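# Swap the empty rack bin for its matching numbered bin

## Task

Find the one empty bin among the three racks along the table. Set it upright on its base, entirely on the returns board (the empty board at the +y end of the table). Take the waiting bin from the other board whose label number matches the strip above the emptied bay, and place it in that bay. It must sit flat on the shelf behind the shelf lip, open front facing outward, with its parts still inside. Any rack bin that gets shoved must be returned to its own place in that rack, flat behind its shelf lip, or the task fails.

## Robot and tools

ROBOT. Two arms, left_arm and right_arm, each on its own carriage on one floor track running along y at x = 0. left_rail is always the carriage at larger y. Each arm's base sits at x = 0, y = its carriage's position_m, z = 0.03 m, facing +x. Each arm has a gripper whose fingers point along its own +z and open and close along its own y. The fingers can fold: grip with the outer quarter of the pads for a true squeeze. Gripping nearer the palm, or pressing fingertips into a surface, folds them and makes grips loose or unreliable.

SCENE FRAME. Fixed to the table: table top z = 0, +z up, +x the direction the arms face, +y to their left, y = 0 at track middle. The table starts at x = 0.31 m. Result positions are in metres, orientations as quaternions wxyz, velocities in m/s and rad/s. end_effector_position is the point between closed pads; the fingertips extend about 33 mm past it (9 mm when fully open). Printed poses may be off by a few centimetres.

execute_actions. Argument "actions": a list of action objects run in order, plus optional "cameras" (names cam_high, cam_low, cam_bench_left, cam_bench_right, cam_left_wrist, cam_right_wrist; omitted means all, [] none). An empty list just reports state and images. An action may hold:
- "rows": up to 15 rows, one per control step (1/30 s). Each row is 18 numbers in [-1, 1], one shared list for both arms: left dx, dy, dz, rx, ry, rz, left position, force_limit, speed, then the same nine for the right arm. dx..rz are an offset (not a pose) from that arm's Hand target as it stood when the action began, expressed in the Hand target's own axes; every row counts from that same start. Scale: 1.0 = 0.6 m or 180 degrees; rx, ry, rz form one rotation vector. Re-sending an offset in a new action moves the arm again. Sending six zeros re-asks for the current Hand target. For gentle motion ramp offsets up gradually (about 0.01 per row = 0.18 m/s).
- "steps": action length, 1 to 450, default 15, at least the number of rows. After the last row the arm keeps heading for that row's target.
- "until": ends early when conditions on left_rail or right_rail fields hold, e.g. {"right_rail": {"position_status": ["!=", "moving"]}}; numbers need a comparison (=, !=, <, <=, >, >=). {"all": {"status": "ended"}} and {"any": {"status": "ended"}} are also allowed.
- "left_rail" / "right_rail": position_m (left -1.1 to 2, right -2 to 1.1 m, an absolute place on the track), speed_m_s (0.01 to 1), acceleration_factor (0.1 to 1, times 1 m/s2), or {"stop": true}. Any out-of-range value rejects the whole call.

GRIPPER numbers. position: +1 fully open (140 mm), pads meet near -0.8, -1 closes until blocked. force_limit -1..+1 sets squeeze (roughly 14 N to 58 N at slow close); speed -1..+1 sets closing rate (about 30 to 250 mm/s), and faster closes grip harder. Both start at +1. To leave a gripper unchanged, resend its previous three numbers; 0 is a real command. After closing, check object_status = 2 (stopped while closing). 0 moving, 1 blocked while opening, 3 reached target or pads met. position_measured is in counts: 3 open, 230 pads touching.

move. Argument "target": one 18-number row or a list of up to 15 rows, same layout and scale, all offsets from the Hand targets at the move's start. "speed": path top speed in m/s, 0.002 to 2 (default 0.25), one value or one per target. "blend": corner rounding in m for lists. "stop_force": 10 to 80 N, ends an arm's path on contact; use only slowly, with the carriage at rest, without turning the gripper, and leave it out when backing off a contact. "zero": rezero before the move (default true). "blocking": false returns early; then only wait or stop are accepted until the move ends. The result adds a "move:" line (done, off_target, held, fault, etc.; limits=paced or held). Paths go straight and avoid nothing; avoid passing near an arm's own base.

wait: "seconds" 0 to 10; devices keep their last commands. stop: brakes a running move (not carriages). zoom_image: "camera" and "region" [x0, y0, x1, y1] in pixels, at most 504 square, from the latest image. finished_scene: "scene" number; irreversible, ends the scene.

DRIVING. Send position_m, then an action with "steps" and an "until" on that rail's position_status not "moving". Wait for arrival before aiming a gripper at a scene point. Carriages must stay about 0.98 m apart. Status words: done, moving, contact_stop, time_out, stopped, stopped_with_arm, stopped_for_other_arm, stopped_for_other_carriage; position_answer taken or not_taken (resend once stopped).

RESULTS. Each call reports Hand target (what next offsets start from), end_effector pose and velocities, Joint positions (rail, waist, shoulder, elbow, forearm roll, wrist pitch, wrist roll), Joint torques, Flange force in gripper axes, Tool commands, object_status, rail fields, and warnings such as MOTOR HOT, pose unreachable or fault lines. Each step the commanded pose is clipped to 70 mm and 16 degrees from the measured gripper.

AVOID. Dropping bins or spilling parts; anything leaving the table ends the scene. Hitting the racks, table or shelves hard; pushing past firm contact (arms are stiff and fault at 144 N or joint load limits, freezing 10 s). Any contact between the two arms. Sudden starts while holding a bin. Long stretched holds that overheat motors. Knocking other rack bins out of place.

Each tool is called as name(argument=value, ...), one argument or row to a line, values as JSON.

## Session

execute_actions(
  actions=[],
)

Scene clock: 0.00 s.
left_arm: end_effector_position=(+0.6500, +1.6228, +0.3520) position_measured=3 object_status=3 end_effector_quat_wxyz=(+0.000, +1.000, +0.000, +0.000) | right_arm: end_effector_position=(+0.6500, -1.0251, +0.3520) position_measured=3 object_status=3 end_effector_quat_wxyz=(+0.000, +1.000, +0.000, +0.000)
Joint positions: left_arm=[1.623 -0.053 0.164 1.605 0 1.373 1.518] | right_arm=[-1.025 -0.053 0.164 1.605 0 1.373 1.518]
Joint velocities: within noise
Joint torques (N m): no reading
Flange force (N): no reading
Hand target: left_arm +0.6500, +1.6228, +0.3520; +0.000, +1.000, +0.000, +0.000 | right_arm +0.6500, -1.0251, +0.3520; +0.000, +1.000, +0.000, +0.000
Tool commands: left_gripper/position=+1.0 left_gripper/force_limit=+1.0 left_gripper/speed=+1.0 right_gripper/position=+1.0 right_gripper/force_limit=+1.0 right_gripper/speed=+1.0
left_rail: position_m=1.623 position_status=done
right_rail: position_m=-1.025 position_status=done

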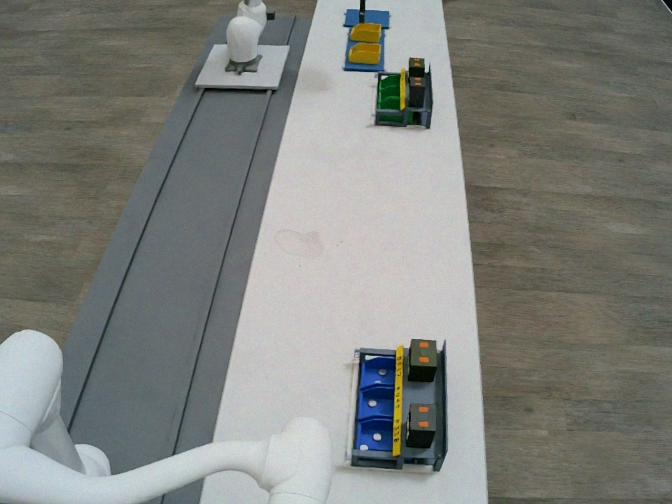

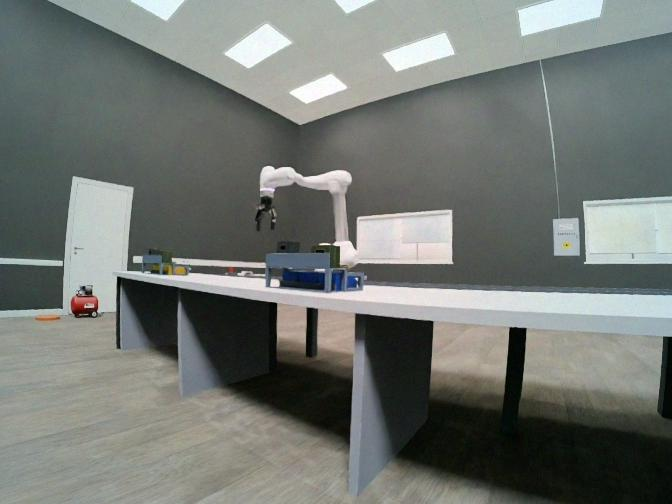

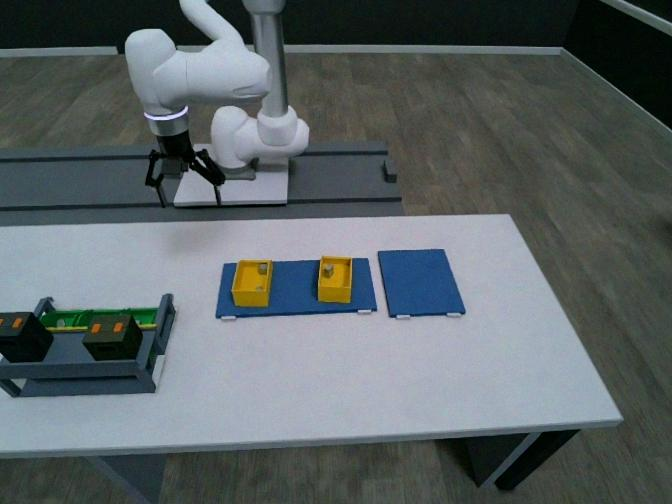

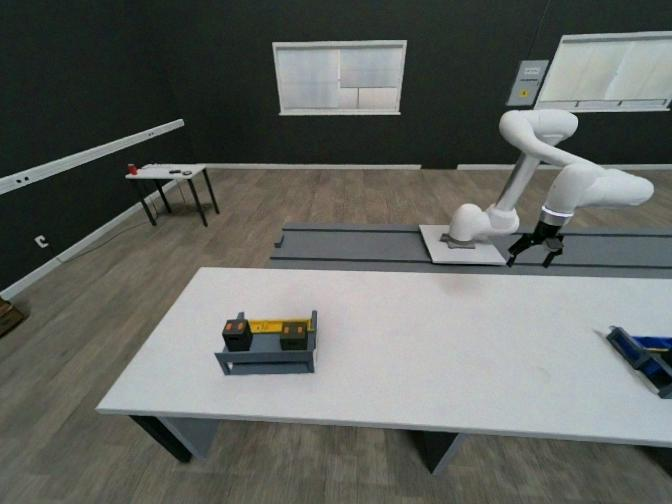

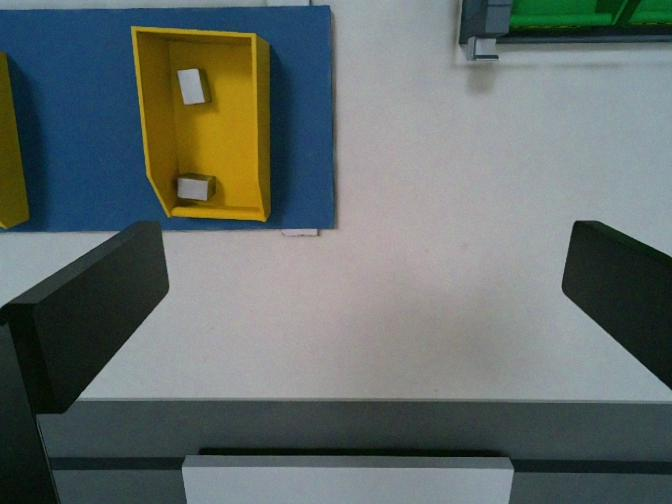

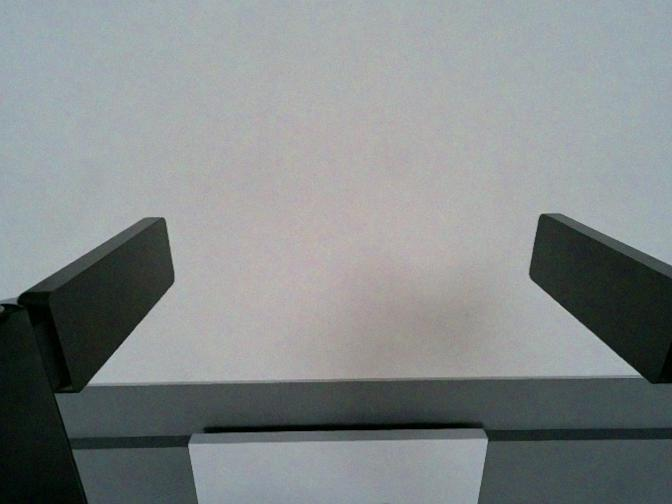

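zoom_image(
  camera="cam_high",
  region=[330, 320, 470, 480],
)

zoom_image(
  camera="cam_high",
  region=[330, 0, 450, 140],
)

zoom_image(
  camera="cam_bench_right",
  region=[200, 290, 340, 390],
)

zoom_image(
  camera="cam_bench_left",
  region=[200, 220, 500, 340],
)

Scaled by 3.150 from the camera's 672x504 image, which has a finer 960x720 frame.

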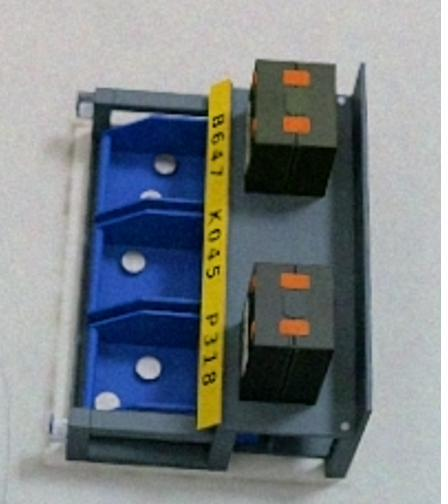

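Scaled by 3.600 from the camera's 672x504 image, which has a finer 960x720 frame.

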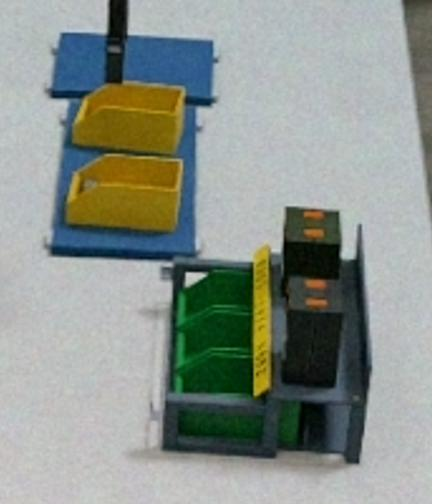

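Scaled by 3.600 from the camera's 672x504 image, which has a finer 960x720 frame.

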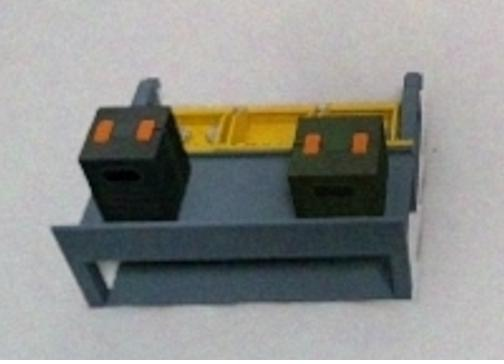

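Scaled by 1.680 from the camera's 672x504 image, which has a finer 960x720 frame.

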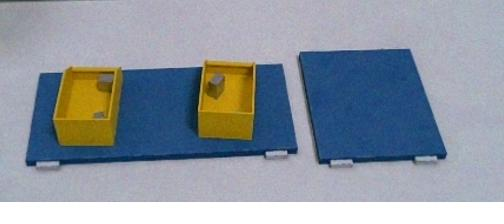

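execute_actions(
  actions=[
    {"left_rail":{"position_m":1.2},"right_rail":{"position_m":-0.45},"steps":200,"until":{"all":{"status":"ended"}}},
  ],
  cameras=[],
)

move(
  target=[-0.333,0,0,0,0.333,0,1,1,1,-0.333,0,0,0,0.333,0,1,1,1],
)

Scene clock: 3.33 s.
left_arm: end_effector_position=(+0.6500, +1.2000, +0.3520) position_measured=3 object_status=3 end_effector_quat_wxyz=(+0.000, +1.000, +0.000, +0.000) | right_arm: end_effector_position=(+0.6500, -0.4501, +0.3520) position_measured=3 object_status=3 end_effector_quat_wxyz=(+0.000, +1.000, +0.000, +0.000)
Joint positions: left_arm=[1.2 -0.053 0.164 1.605 0 1.373 1.518] | right_arm=[-0.45 -0.053 0.164 1.605 0 1.373 1.518]
Joint torques (N m): left_arm=[-2.33 -60.15 -43.76 4.22 -0.12 0.34] | right_arm=[-3.13 -62.22 -42.72 4.74 0.31 -0.29]
Flange force (N): left_arm=[-0.8 -3.0 5.0] | right_arm=[3.7 -5.2 2.5]
Hand target: left_arm +0.6500, +1.2000, +0.3520; +0.000, +1.000, +0.000, +0.000 | right_arm +0.6500, -0.4501, +0.3520; +0.000, +1.000, +0.000, +0.000
Tool commands: left_gripper/position=+1.0 left_gripper/force_limit=+1.0 left_gripper/speed=+1.0 right_gripper/position=+1.0 right_gripper/force_limit=+1.0 right_gripper/speed=+1.0
left_rail: position_m=1.200 position_status=done
right_rail: position_m=-0.450 position_status=done
No camera images: "cameras" was empty.

Scene clock: 6.23 s.
left_arm: end_effector_position=(+0.4502, +1.2001, +0.3521) position_measured=3 object_status=3 end_effector_quat_wxyz=(+0.000, +0.866, +0.000, +0.499) | right_arm: end_effector_position=(+0.4502, -0.4499, +0.3521) position_measured=3 object_status=3 end_effector_quat_wxyz=(+0.000, +0.866, +0.000, +0.499)
Joint positions: left_arm=[1.2 -0.211 -0.656 2.508 0.632 0.311 0.855] | right_arm=[-0.45 -0.211 -0.656 2.508 0.632 0.311 0.855]
Joint torques (N m): left_arm=[-2.09 20.04 -45.88 3.86 -1.91 0.27] | right_arm=[-3.21 19.62 -45.07 4.33 -1.41 -0.33]
Flange force (N): left_arm=[0.0 0.0 0.0] | right_arm=[0.0 0.0 0.0]
Hand target: left_arm +0.4502, +1.2000, +0.3520; +0.000, +0.866, +0.000, +0.500 | right_arm +0.4502, -0.4500, +0.3520; +0.000, +0.866, +0.000, +0.500
Off the commanded pose: left_arm 0.000 m, 0 deg | right_arm 0.000 m, 0 deg.
left_rail: position_m=1.200 position_status=done
right_rail: position_m=-0.450 position_status=done
move: done
camera_calibration:
cam_left_wrist: T_world_to_cam=[[0.0177591, -0.9998, -0.00916253, 1.20563], [-0.773099, -0.00791994, -0.634236, 0.590774], [0.634037, 0.018347, -0.773085, 0.110267], [0, 0, 0, 1]] pos_world=[0.365402, 1.20804, 0.470983]
cam_right_wrist: T_world_to_cam=[[-0.0149464, -0.999752, 0.0165197, -0.439469], [-0.779708, 0.00131043, -0.626142, 0.5758], [0.625965, -0.0222391, -0.779534, 0.125991], [0, 0, 0, 1]] pos_world=[0.363522, -0.437312, 0.466007]

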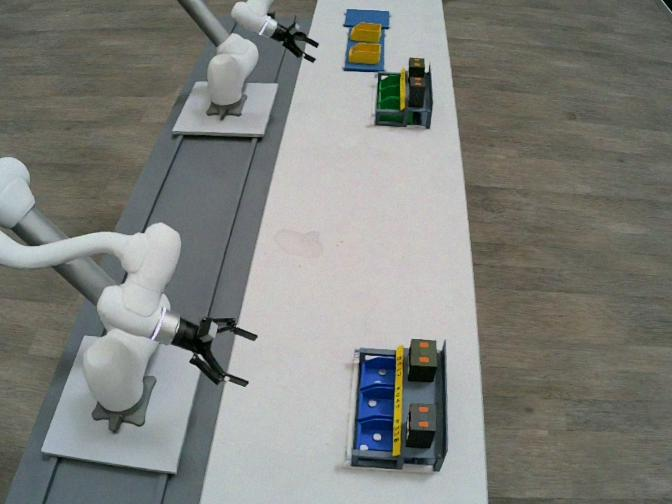

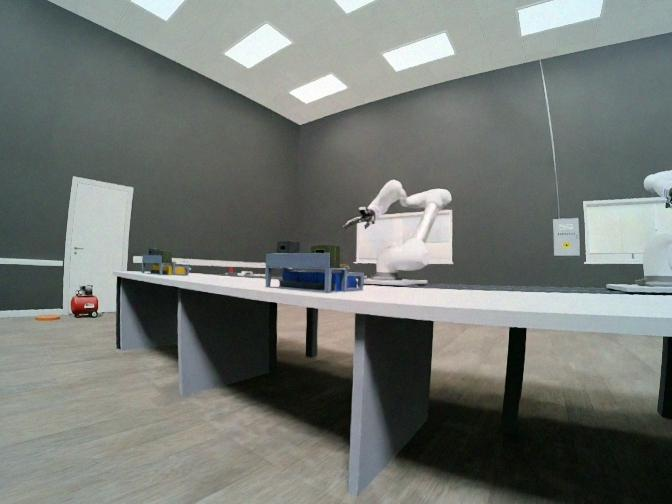

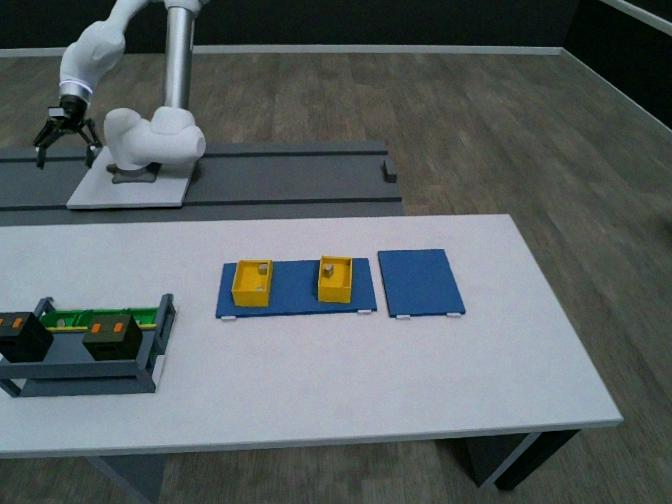

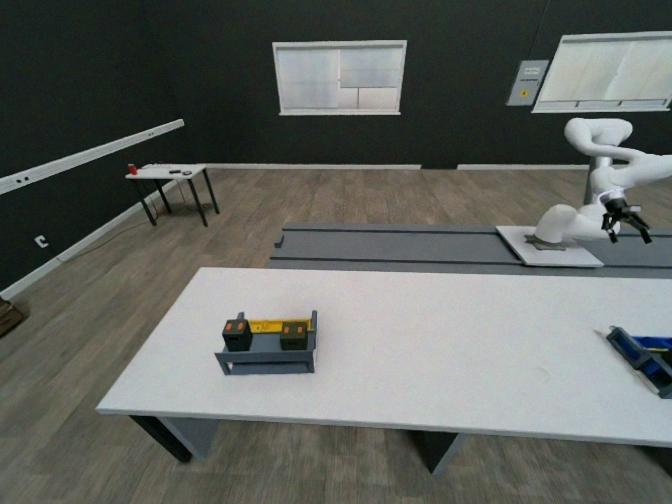

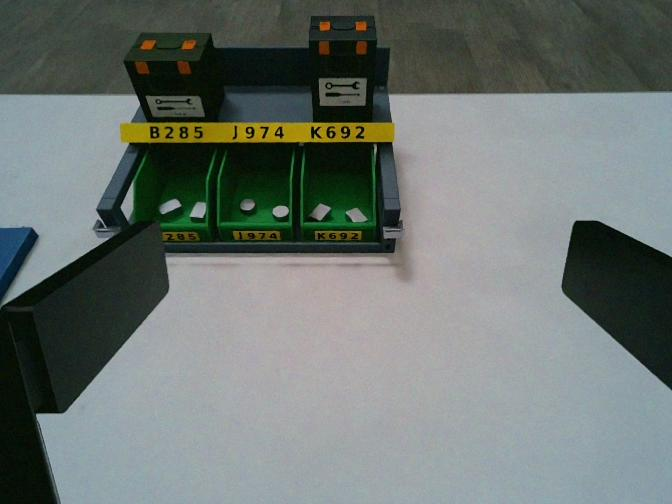

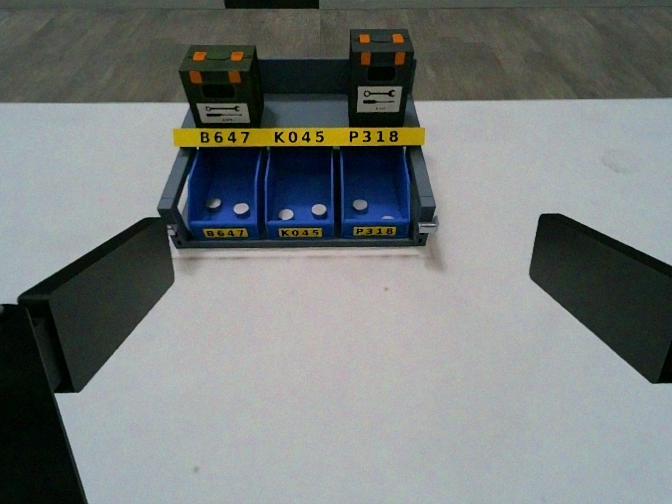

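execute_actions(
  actions=[
    {"left_rail":{"position_m":1.88},"right_rail":{"position_m":-2.0},"steps":200,"until":{"all":{"status":"ended"}}},
  ],
)

zoom_image(
  camera="cam_right_wrist",
  region=[130, 0, 530, 300],
)

zoom_image(
  camera="cam_left_wrist",
  region=[100, 0, 600, 300],
)

Scene clock: 9.63 s.
left_arm: end_effector_position=(+0.4502, +1.8800, +0.3520) position_measured=3 object_status=3 end_effector_quat_wxyz=(+0.000, +0.866, +0.000, +0.500) | right_arm: end_effector_position=(+0.4502, -1.9998, +0.3520) position_measured=3 object_status=3 end_effector_quat_wxyz=(+0.000, +0.866, +0.000, +0.500)
Joint positions: left_arm=[1.88 -0.214 -0.656 2.508 0.641 0.313 0.845] | right_arm=[-2 -0.214 -0.656 2.508 0.641 0.313 0.845]
Joint torques (N m): left_arm=[-2.46 20.46 -45.98 3.82 -1.9 0.38] | right_arm=[-2.91 20.07 -45.03 4.24 -1.45 -0.33]
Flange force (N): left_arm=[0.0 0.0 0.0] | right_arm=[0.0 0.0 0.0]
Hand target: left_arm +0.4502, +1.8800, +0.3520; +0.000, +0.866, +0.000, +0.500 | right_arm +0.4502, -1.9998, +0.3520; +0.000, +0.866, +0.000, +0.500
Tool commands: left_gripper/position=+1.0 left_gripper/force_limit=+1.0 left_gripper/speed=+1.0 right_gripper/position=+1.0 right_gripper/force_limit=+1.0 right_gripper/speed=+1.0
Off the commanded pose: left_arm 0.000 m, 0 deg | right_arm 0.000 m, 0 deg.
left_rail: position_m=1.880 position_status=done
right_rail: position_m=-2.000 position_status=done
camera_calibration:
cam_left_wrist: T_world_to_cam=[[0.0185681, -0.999781, -0.00965547, 1.88509], [-0.772863, -0.00822578, -0.63452, 0.596718], [0.634301, 0.0192442, -0.772846, 0.0958187], [0, 0, 0, 1]] pos_world=[0.365401, 1.88774, 0.470884]
cam_right_wrist: T_world_to_cam=[[-0.014073, -0.999772, 0.0160717, -1.98923], [-0.779537, 0.000903981, -0.626356, 0.576997], [0.626198, -0.0213432, -0.779372, 0.0930661], [0, 0, 0, 1]] pos_world=[0.363518, -1.98731, 0.465909]

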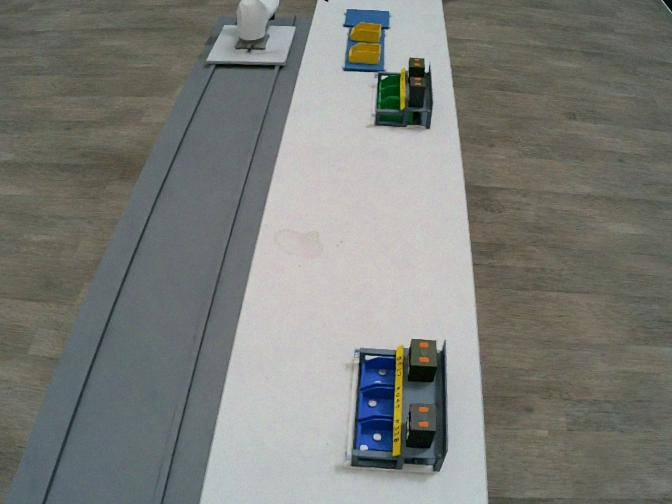

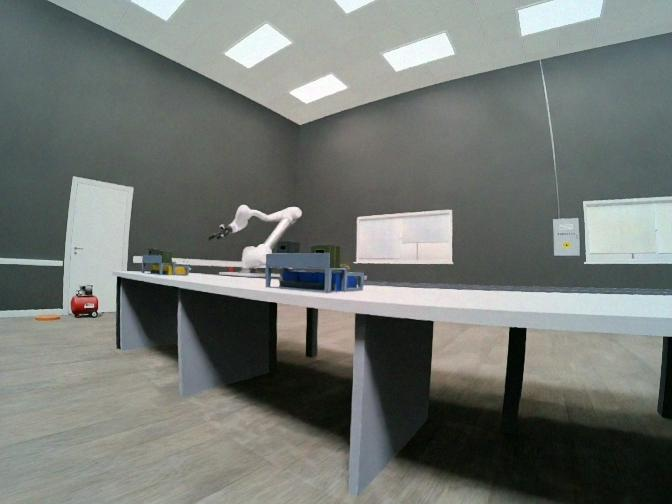

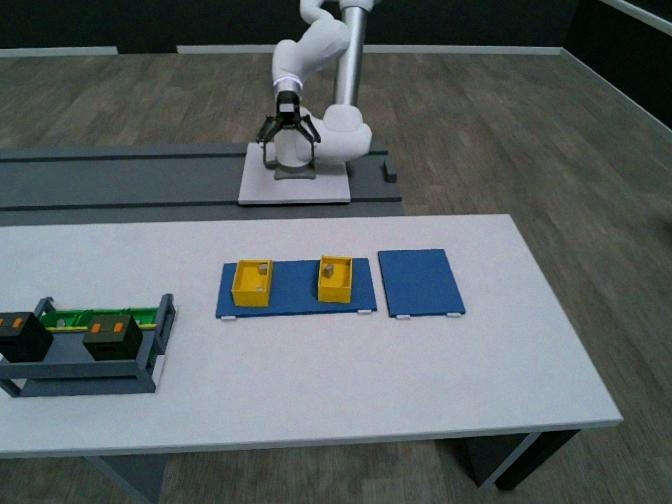

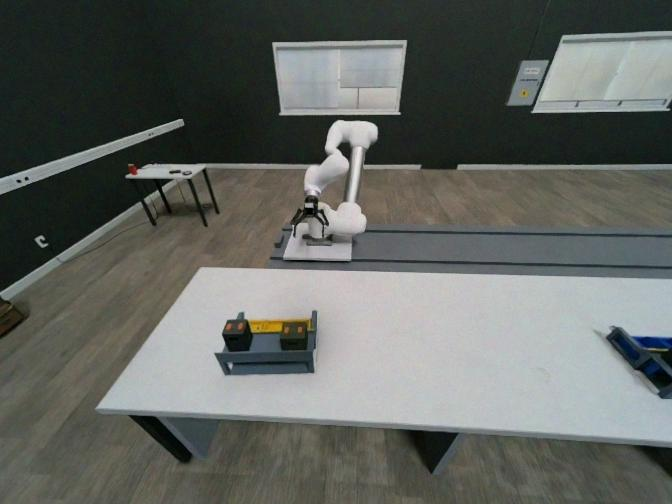

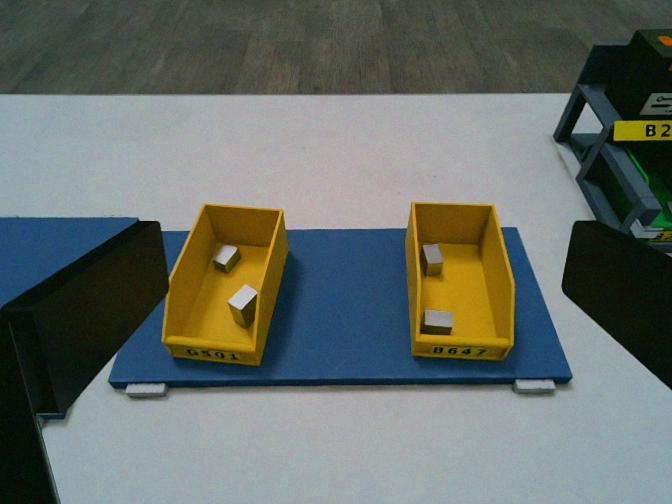

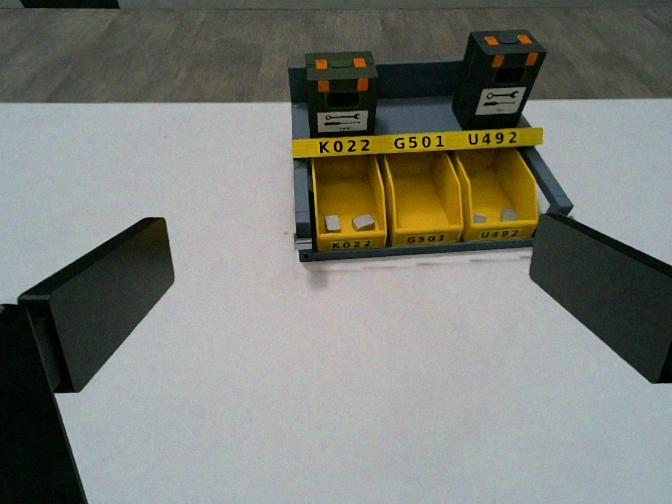

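Scaled by 1.260 from the camera's 672x504 image, which has a finer 960x720 frame.

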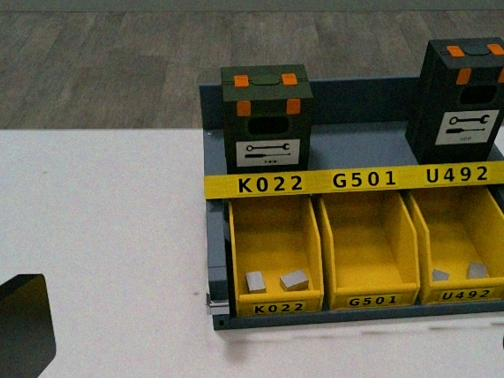

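Scaled by 1.008 from the camera's 672x504 image, which has a finer 960x720 frame.

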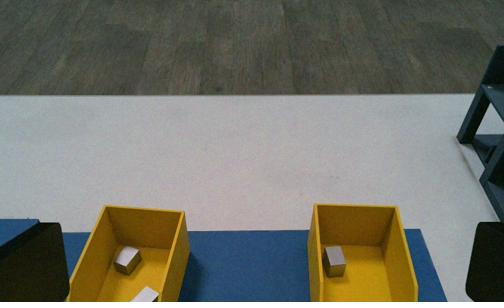

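move(
  target=[0,0,0,0,0,0,1,1,1,-0.289,0.18,0.167,0,0.139,0,1,1,1],
  cameras=["cam_right_wrist"],
)

zoom_image(
  camera="cam_right_wrist",
  region=[130, 80, 540, 380],
)

zoom_image(
  camera="cam_right_wrist",
  region=[250, 150, 450, 300],
)

Scene clock: 13.03 s.
left_arm: end_effector_position=(+0.4502, +1.8800, +0.3520) position_measured=3 object_status=3 end_effector_quat_wxyz=(+0.000, +0.866, +0.000, +0.500) | right_arm: end_effector_position=(+0.4509, -2.1075, +0.1518) position_measured=3 object_status=3 end_effector_quat_wxyz=(+0.090, +0.858, -0.076, +0.500)
Joint positions: left_arm=[1.88 -0.214 -0.656 2.508 0.641 0.313 0.845] | right_arm=[-2 -0.382 -0.195 2.792 -0.202 -0.527 1.6]
Joint torques (N m): left_arm=[-2.08 20.57 -46.07 3.78 -1.87 0.36] | right_arm=[-2.67 -4.32 -24.04 2.73 -2.17 -0.31]
Flange force (N): left_arm=[0.0 0.0 0.0] | right_arm=[0.0 0.0 0.0]
Hand target: left_arm +0.4502, +1.8800, +0.3520; +0.000, +0.866, +0.000, +0.500 | right_arm +0.4509, -2.1075, +0.1519; +0.090, +0.858, -0.076, +0.500 (not the last commanded pose)
Off the commanded pose: left_arm 0.000 m, 0 deg | right_arm 0.001 m, 28 deg; orientation clipped.
left_rail: position_m=1.880 position_status=done
right_rail: position_m=-2.000 position_status=done
led back after a hold (right arm): the arm was led back toward your command in small steps, so it may still be short of it.
joint sent to its limit (right arm) — joint 4 (elbow), upper limit, where the elbow is as bent as it goes.
move: held (right_arm; a check stopped the path); limits=paced,held
pose unreachable (right arm): on one or more control steps of this call, first in action 0 (counted from 0), this arm could not follow its commanded pose, so it was not sent that pose on those steps. It may still have moved: this result reports where it is.
cause: moving toward the commanded pose would bring two parts of the arm too close to each other (joints 4 (elbow) and 5 (forearm roll) lie between them).
camera_calibration:
cam_right_wrist: T_world_to_cam=[[-0.233701, -0.9677, 0.0945484, -1.93907], [-0.760161, 0.121213, -0.638328, 0.698887], [0.60625, -0.22105, -0.763936, -0.479848], [0, 0, 0, 1]] pos_world=[0.369012, -2.06722, 0.262882]
Images, in order (width x height): cam_right_wrist 672x504.

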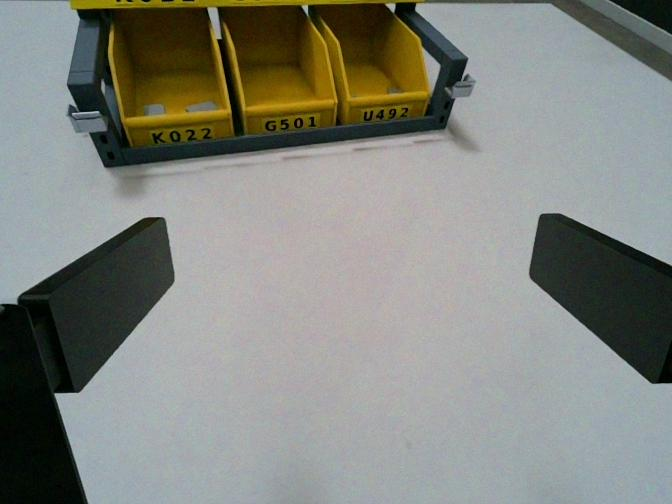

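Scaled by 1.229 from the camera's 672x504 image, which has a finer 960x720 frame.

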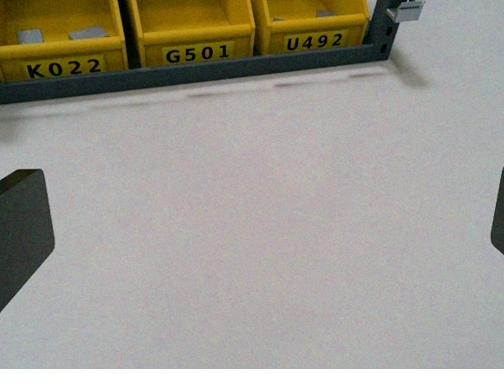

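Scaled by 2.520 from the camera's 672x504 image, which has a finer 960x720 frame.

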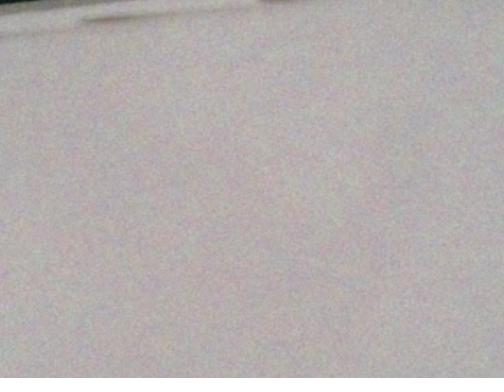

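execute_actions(
  actions=[
    {"left_rail":{"position_m":2.0},"steps":60,"until":{"left_rail":{"position_status":["!=","moving"]}}},
  ],
  cameras=[],
)

move(
  target=[0.185,-0.03,0.22,0,-0.222,0,1,1,1,0.502,-0.03,0.0375,0.060,-0.334,-0.051,1,1,1],
  cameras=["cam_left_wrist","cam_right_wrist"],
)

Scene clock: 15.60 s.
left_arm: end_effector_position=(+0.4502, +1.9997, +0.3520) position_measured=3 object_status=3 end_effector_quat_wxyz=(+0.000, +0.866, +0.000, +0.500) | right_arm: end_effector_position=(+0.4509, -2.1075, +0.1519) position_measured=3 object_status=3 end_effector_quat_wxyz=(+0.090, +0.858, -0.076, +0.500)
Joint positions: left_arm=[2 -0.214 -0.656 2.508 0.641 0.313 0.845] | right_arm=[-2 -0.382 -0.195 2.792 -0.202 -0.527 1.6]
Joint torques (N m): left_arm=[-1.92 20.27 -45.88 3.76 -1.93 0.35] | right_arm=[-3.45 -4.78 -23.99 2.78 -2.06 -0.26]
Flange force (N): left_arm=[0.0 0.0 0.0] | right_arm=[0.0 0.0 0.0]
Hand target: left_arm +0.4502, +1.9997, +0.3520; +0.000, +0.866, +0.000, +0.500 | right_arm +0.4509, -2.1075, +0.1519; +0.090, +0.858, -0.076, +0.500 (not the last commanded pose)
Tool commands: left_gripper/position=+1.0 left_gripper/force_limit=+1.0 left_gripper/speed=+1.0 right_gripper/position=+1.0 right_gripper/force_limit=+1.0 right_gripper/speed=+1.0
Off the commanded pose: left_arm 0.000 m, 0 deg | right_arm 0.001 m, 28 deg.
left_rail: position_m=2.000 position_status=done
right_rail: position_m=-2.000 position_status=done
joint sent to its limit (right arm) — joint 4 (elbow), upper limit, where the elbow is as bent as it goes.
No camera images: "cameras" was empty.

Scene clock: 18.17 s.
left_arm: end_effector_position=(+0.6201, +2.0177, +0.3820) position_measured=3 object_status=3 end_effector_quat_wxyz=(+0.000, +0.985, +0.000, +0.173) | right_arm: end_effector_position=(+0.6210, -2.1072, +0.4021) position_measured=3 object_status=3 end_effector_quat_wxyz=(+0.001, +1.000, +0.000, +0.000)
Joint positions: left_arm=[2 -0.033 -0.07 1.832 0.013 1.031 1.533] | right_arm=[-2 -0.225 0.119 1.566 -0.001 1.456 1.345]
Joint torques (N m): left_arm=[-1.95 -36.23 -44.41 4.27 -1 0.32] | right_arm=[-2.3 -58.17 -43.98 4.81 0.39 -0.34]
Flange force (N): left_arm=[-3.2 -3.1 3.8] | right_arm=[3.3 -3.7 3.8]
Hand target: left_arm +0.6201, +2.0177, +0.3820; +0.000, +0.985, +0.000, +0.173 | right_arm +0.6210, -2.1072, +0.4021; +0.001, +1.000, +0.000, +0.000
Off the commanded pose: left_arm 0.000 m, 0 deg | right_arm 0.000 m, 0 deg.
left_rail: position_m=2.000 position_status=done
right_rail: position_m=-2.000 position_status=done
move: done
camera_calibration:
cam_left_wrist: T_world_to_cam=[[0.00813237, -0.99978, -0.0193269, 2.03016], [-0.999916, -0.00832578, 0.00994771, 0.642926], [-0.0101064, 0.0192443, -0.999764, 0.494892], [0, 0, 0, 1]] pos_world=[0.631364, 2.02554, 0.527616]
cam_right_wrist: T_world_to_cam=[[0.00752296, -0.999741, 0.0214759, -2.11053], [-0.932876, 0.000717745, 0.360196, 0.439655], [-0.360119, -0.0227441, -0.932629, 0.69409], [0, 0, 0, 1]] pos_world=[0.675976, -2.09451, 0.534292]
Images, in order (width x height): cam_left_wrist 672x504, cam_right_wrist 672x504.

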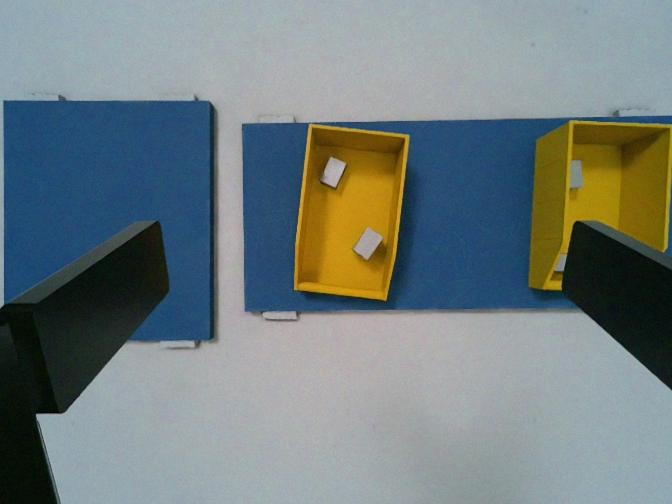

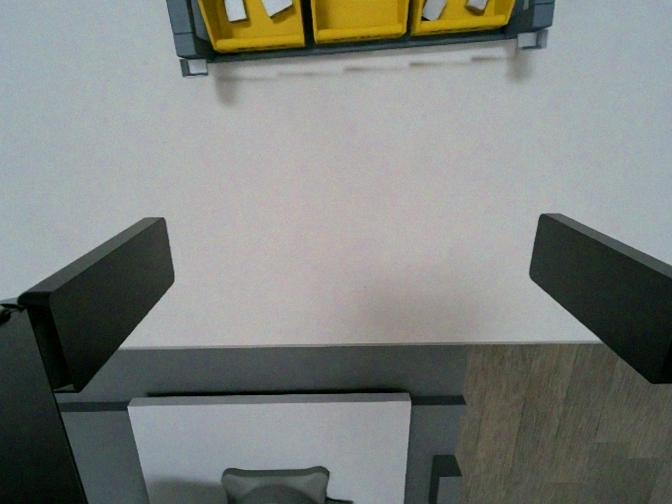

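zoom_image(
  camera="cam_left_wrist",
  region=[260, 100, 440, 320],
)

zoom_image(
  camera="cam_right_wrist",
  region=[170, 0, 560, 100],
)

Scaled by 2.291 from the camera's 672x504 image, which has a finer 960x720 frame.

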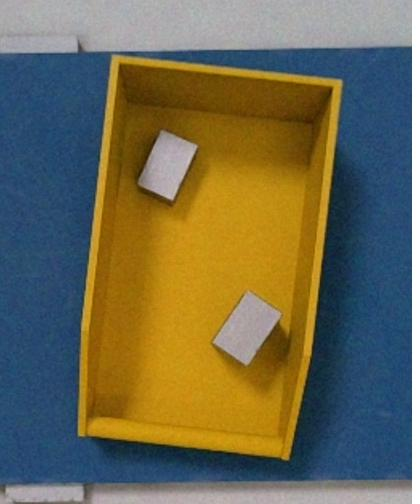

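Scaled by 1.292 from the camera's 672x504 image, which has a finer 960x720 frame.

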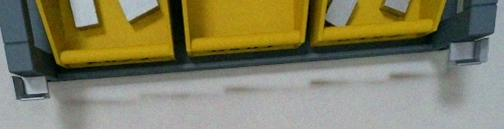

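move(
  target=[0,0,0,0,0,0,1,1,1,-0.13,0,0.2,0,0.28,0,1,1,1],
  cameras=["cam_right_wrist"],
)

zoom_image(
  camera="cam_right_wrist",
  region=[140, 0, 560, 300],
)

Scene clock: 22.13 s.
left_arm: end_effector_position=(+0.6201, +2.0177, +0.3820) position_measured=3 object_status=3 end_effector_quat_wxyz=(+0.000, +0.985, +0.000, +0.173) | right_arm: end_effector_position=(+0.5431, -2.1074, +0.2820) position_measured=3 object_status=3 end_effector_quat_wxyz=(+0.000, +0.905, +0.001, +0.426)
Joint positions: left_arm=[2 -0.033 -0.07 1.832 0.013 1.031 1.533] | right_arm=[-2 -0.472 -0.291 2.392 1.047 0.416 0.248]
Joint torques (N m): left_arm=[-2.18 -36.55 -44.86 4.3 -1.1 0.32] | right_arm=[-2.73 -11.51 -41.46 2.98 -0.17 -0.27]
Flange force (N): left_arm=[-3.1 -3.7 4.3] | right_arm=[0.0 0.0 0.0]
Hand target: left_arm +0.6201, +2.0177, +0.3820; +0.000, +0.985, +0.000, +0.173 | right_arm +0.5431, -2.1074, +0.2820; +0.000, +0.905, +0.001, +0.426
Off the commanded pose: left_arm 0.000 m, 0 deg | right_arm 0.000 m, 0 deg.
left_rail: position_m=2.000 position_status=done
right_rail: position_m=-2.000 position_status=done
move: done
camera_calibration:
cam_right_wrist: T_world_to_cam=[[-0.0105343, -0.999757, 0.019376, -2.0972], [-0.872208, -0.000289433, -0.489136, 0.614791], [0.489023, -0.0220526, -0.871992, 0.0772146], [0, 0, 0, 1]] pos_world=[0.476373, -2.09481, 0.408682]
Images, in order (width x height): cam_right_wrist 672x504.

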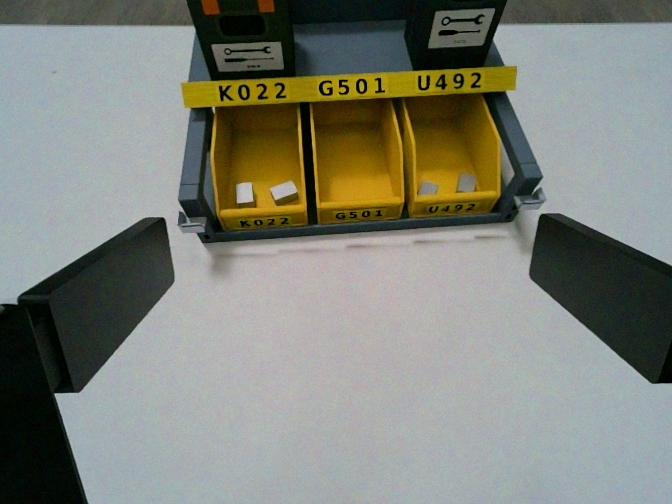

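Scaled by 1.200 from the camera's 672x504 image, which has a finer 960x720 frame.

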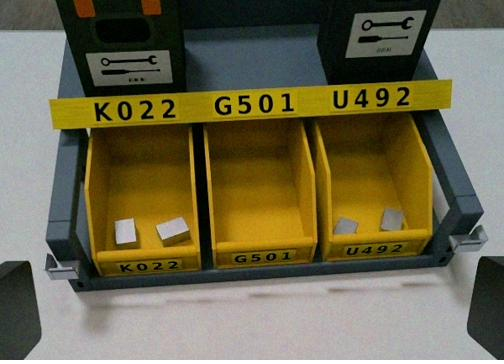

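move(
  target=[
    [-0.017,-0.003,0.316,0,-0.111,0,1,-0.5,1,0.0995,0.036,0.199,0,-0.28,0,-0.22,0,-0.5],
  ],
  cameras=[],
)

move(
  target=[0,0,0.225,0,0,0.032,1,-0.5,1,0.113,0,0.17,0,0,-0.525,-0.22,0,-0.5],
)

Scene clock: 26.77 s.
left_arm: end_effector_position=(+0.6753, +2.0195, +0.2003) position_measured=3 object_status=3 end_effector_quat_wxyz=(+0.000, +1.000, +0.000, +0.000) | right_arm: end_effector_position=(+0.6732, -2.1290, +0.2521) position_measured=157 object_status=3 end_effector_quat_wxyz=(+0.001, +1.000, +0.000, +0.000)
Joint positions: left_arm=[2 -0.022 0.282 1.743 0 1.117 1.549] | right_arm=[-2 -0.239 0.263 1.668 -0.001 1.21 1.331]
Joint torques (N m): left_arm=[-1.71 -68.81 -39.99 3.92 -0.08 0.31] | right_arm=[-2.84 -71.87 -40.98 4.46 0.3 -0.3]
Flange force (N): left_arm=[-1.0 -2.0 4.5] | right_arm=[5.9 -3.6 4.4]
Hand target: left_arm +0.6753, +2.0195, +0.2003; +0.000, +1.000, +0.000, +0.000 | right_arm +0.6732, -2.1290, +0.2521; +0.001, +1.000, +0.000, +0.000
Off the commanded pose: left_arm 0.000 m, 0 deg | right_arm 0.000 m, 0 deg.
left_rail: position_m=2.000 position_status=done
right_rail: position_m=-2.000 position_status=done
move: done
No camera images: "cameras" was empty.

Scene clock: 30.43 s.
left_arm: end_effector_position=(+0.6753, +2.0195, +0.0653) position_measured=3 object_status=3 end_effector_quat_wxyz=(+0.000, +0.999, -0.050, +0.000) | right_arm: end_effector_position=(+0.7411, -2.1289, +0.1501) position_measured=157 object_status=3 end_effector_quat_wxyz=(+0.001, +0.678, +0.735, +0.000)
Joint positions: left_arm=[2 -0.022 0.403 1.856 0 0.882 1.65] | right_arm=[-2 -0.218 0.429 1.632 -0.001 1.079 -0.297]
Joint torques (N m): left_arm=[-1.93 -75.68 -34.52 3.33 -0.08 0.32] | right_arm=[-3.29 -85.04 -38.23 4.35 0.41 -0.27]
Flange force (N): left_arm=[-0.8 -2.2 5.4] | right_arm=[3.5 4.7 3.8]
Hand target: left_arm +0.6753, +2.0195, +0.0653; +0.000, +0.999, -0.050, +0.000 | right_arm +0.7411, -2.1290, +0.1501; +0.001, +0.679, +0.735, +0.000
Off the commanded pose: left_arm 0.000 m, 0 deg | right_arm 0.000 m, 0 deg.
left_rail: position_m=2.000 position_status=done
right_rail: position_m=-2.000 position_status=done
move: done
camera_calibration:
cam_left_wrist: T_world_to_cam=[[-0.0993372, -0.994836, -0.0208353, 2.08808], [-0.932424, 0.0857531, 0.351045, 0.443442], [-0.347445, 0.0542991, -0.936127, 0.331601], [0, 0, 0, 1]] pos_world=[0.736113, 2.02126, 0.198258]
cam_right_wrist: T_world_to_cam=[[0.996054, 0.0862295, 0.0209889, -0.548343], [0.0728172, -0.929274, 0.362143, -2.0829], [0.0507318, -0.359185, -0.931886, -0.518979], [0, 0, 0, 1]] pos_world=[0.724179, -2.07471, 0.282187]

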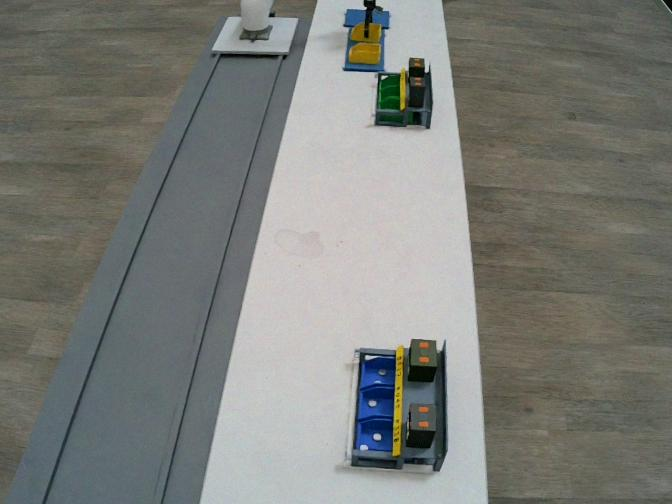

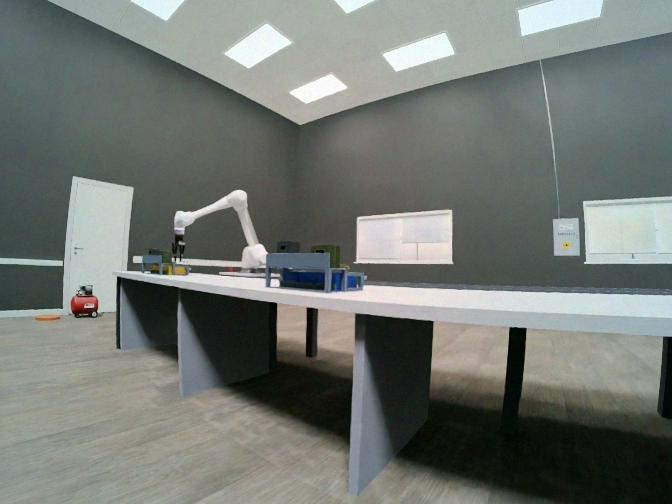

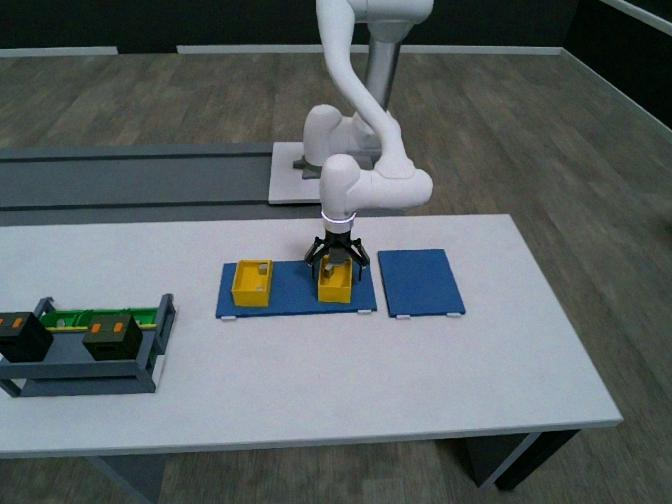

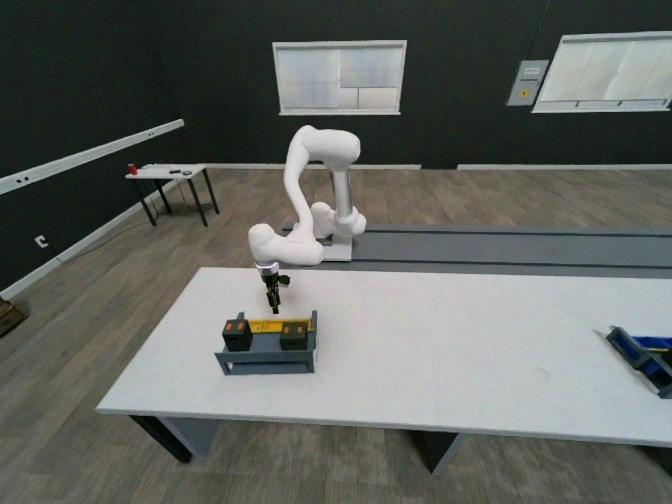

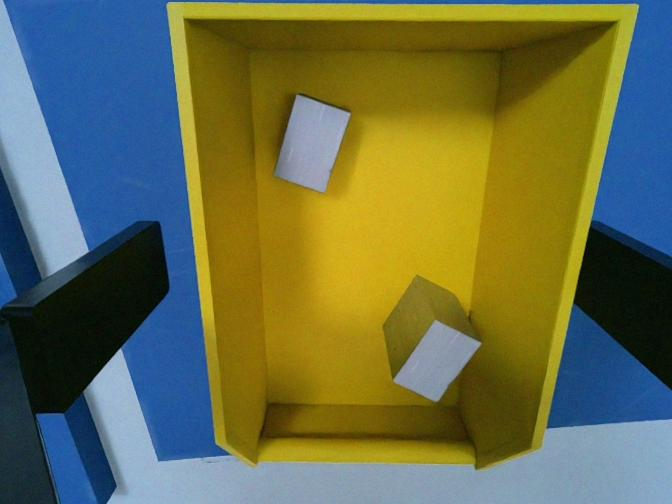

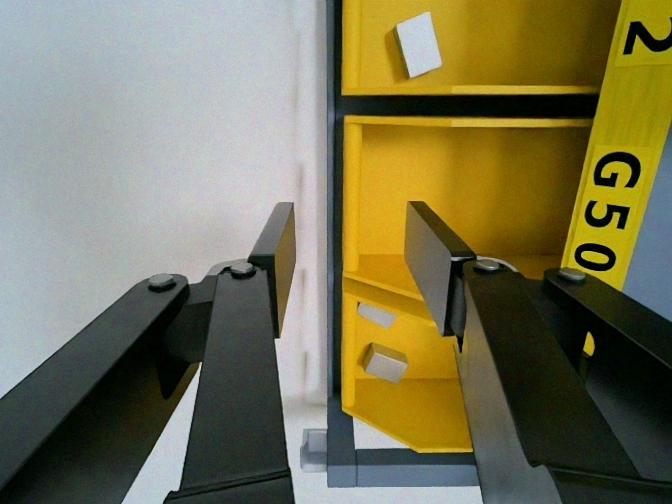

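move(
  target=[0,0,0,0,0,0,-1,-0.3,-0.9,0,0,0.153,0,0,0,-0.22,0,-0.5],
  speed=0.06,
  cameras=["cam_left_wrist","cam_right_wrist"],
)

Scene clock: 32.77 s.
left_arm: end_effector_position=(+0.6753, +2.0195, +0.0653) position_measured=76 object_status=2 end_effector_quat_wxyz=(+0.000, +0.999, -0.050, +0.000) | right_arm: end_effector_position=(+0.7411, -2.1292, +0.0583) position_measured=157 object_status=3 end_effector_quat_wxyz=(+0.001, +0.679, +0.735, +0.000)
Joint positions: left_arm=[2 -0.022 0.403 1.856 0 0.882 1.65] | right_arm=[-2 -0.218 0.509 1.7 -0.001 0.932 -0.297]
Joint torques (N m): left_arm=[-1.62 -72.08 -32.65 3.63 -0.49 0.35] | right_arm=[-3.38 -89.49 -34.86 3.92 0.42 -0.3]
Flange force (N): left_arm=[-1.2 -1.7 -0.9] | right_arm=[3.6 5.0 4.8]
Hand target: left_arm +0.6753, +2.0195, +0.0653; +0.000, +0.999, -0.050, +0.000 | right_arm +0.7411, -2.1292, +0.0583; +0.001, +0.679, +0.735, +0.000
Off the commanded pose: left_arm 0.000 m, 0 deg | right_arm 0.000 m, 0 deg.
left_rail: position_m=2.000 position_status=done
right_rail: position_m=-2.000 position_status=done
move: done
camera_calibration:
cam_left_wrist: T_world_to_cam=[[-0.0993809, -0.994829, -0.0209251, 2.08812], [-0.93242, 0.0857623, 0.351053, 0.443419], [-0.347443, 0.054399, -0.936122, 0.331396], [0, 0, 0, 1]] pos_world=[0.736113, 2.02126, 0.198258]
cam_right_wrist: T_world_to_cam=[[0.996066, 0.0861015, 0.0209311, -0.546654], [0.072719, -0.929285, 0.362134, -2.04988], [0.0506312, -0.359188, -0.931891, -0.604564], [0, 0, 0, 1]] pos_world=[0.724179, -2.07501, 0.190388]
Images, in order (width x height): cam_left_wrist 672x504, cam_right_wrist 672x504.

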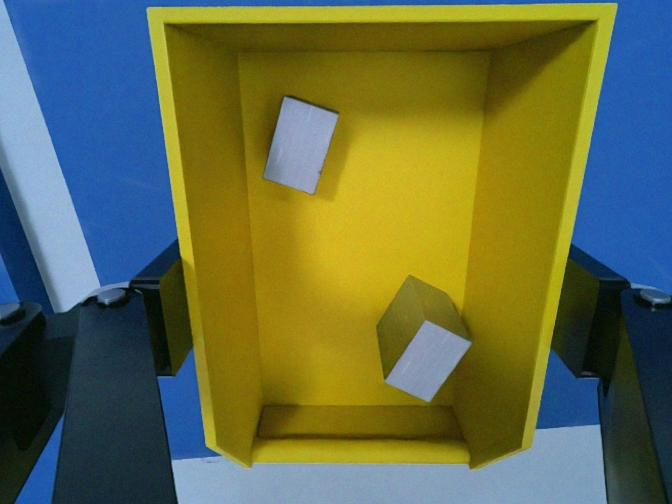

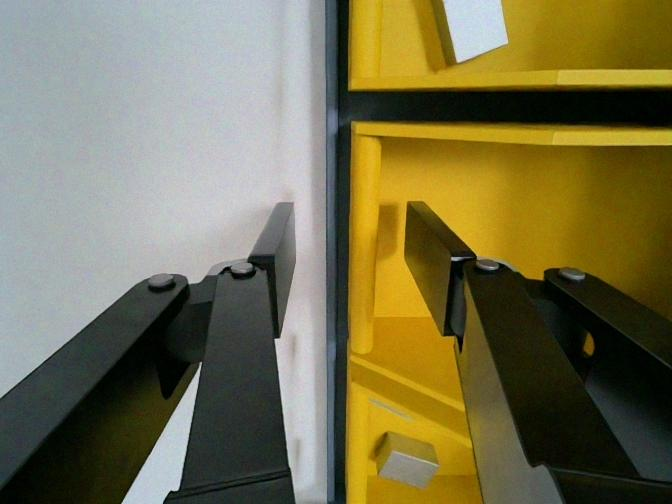

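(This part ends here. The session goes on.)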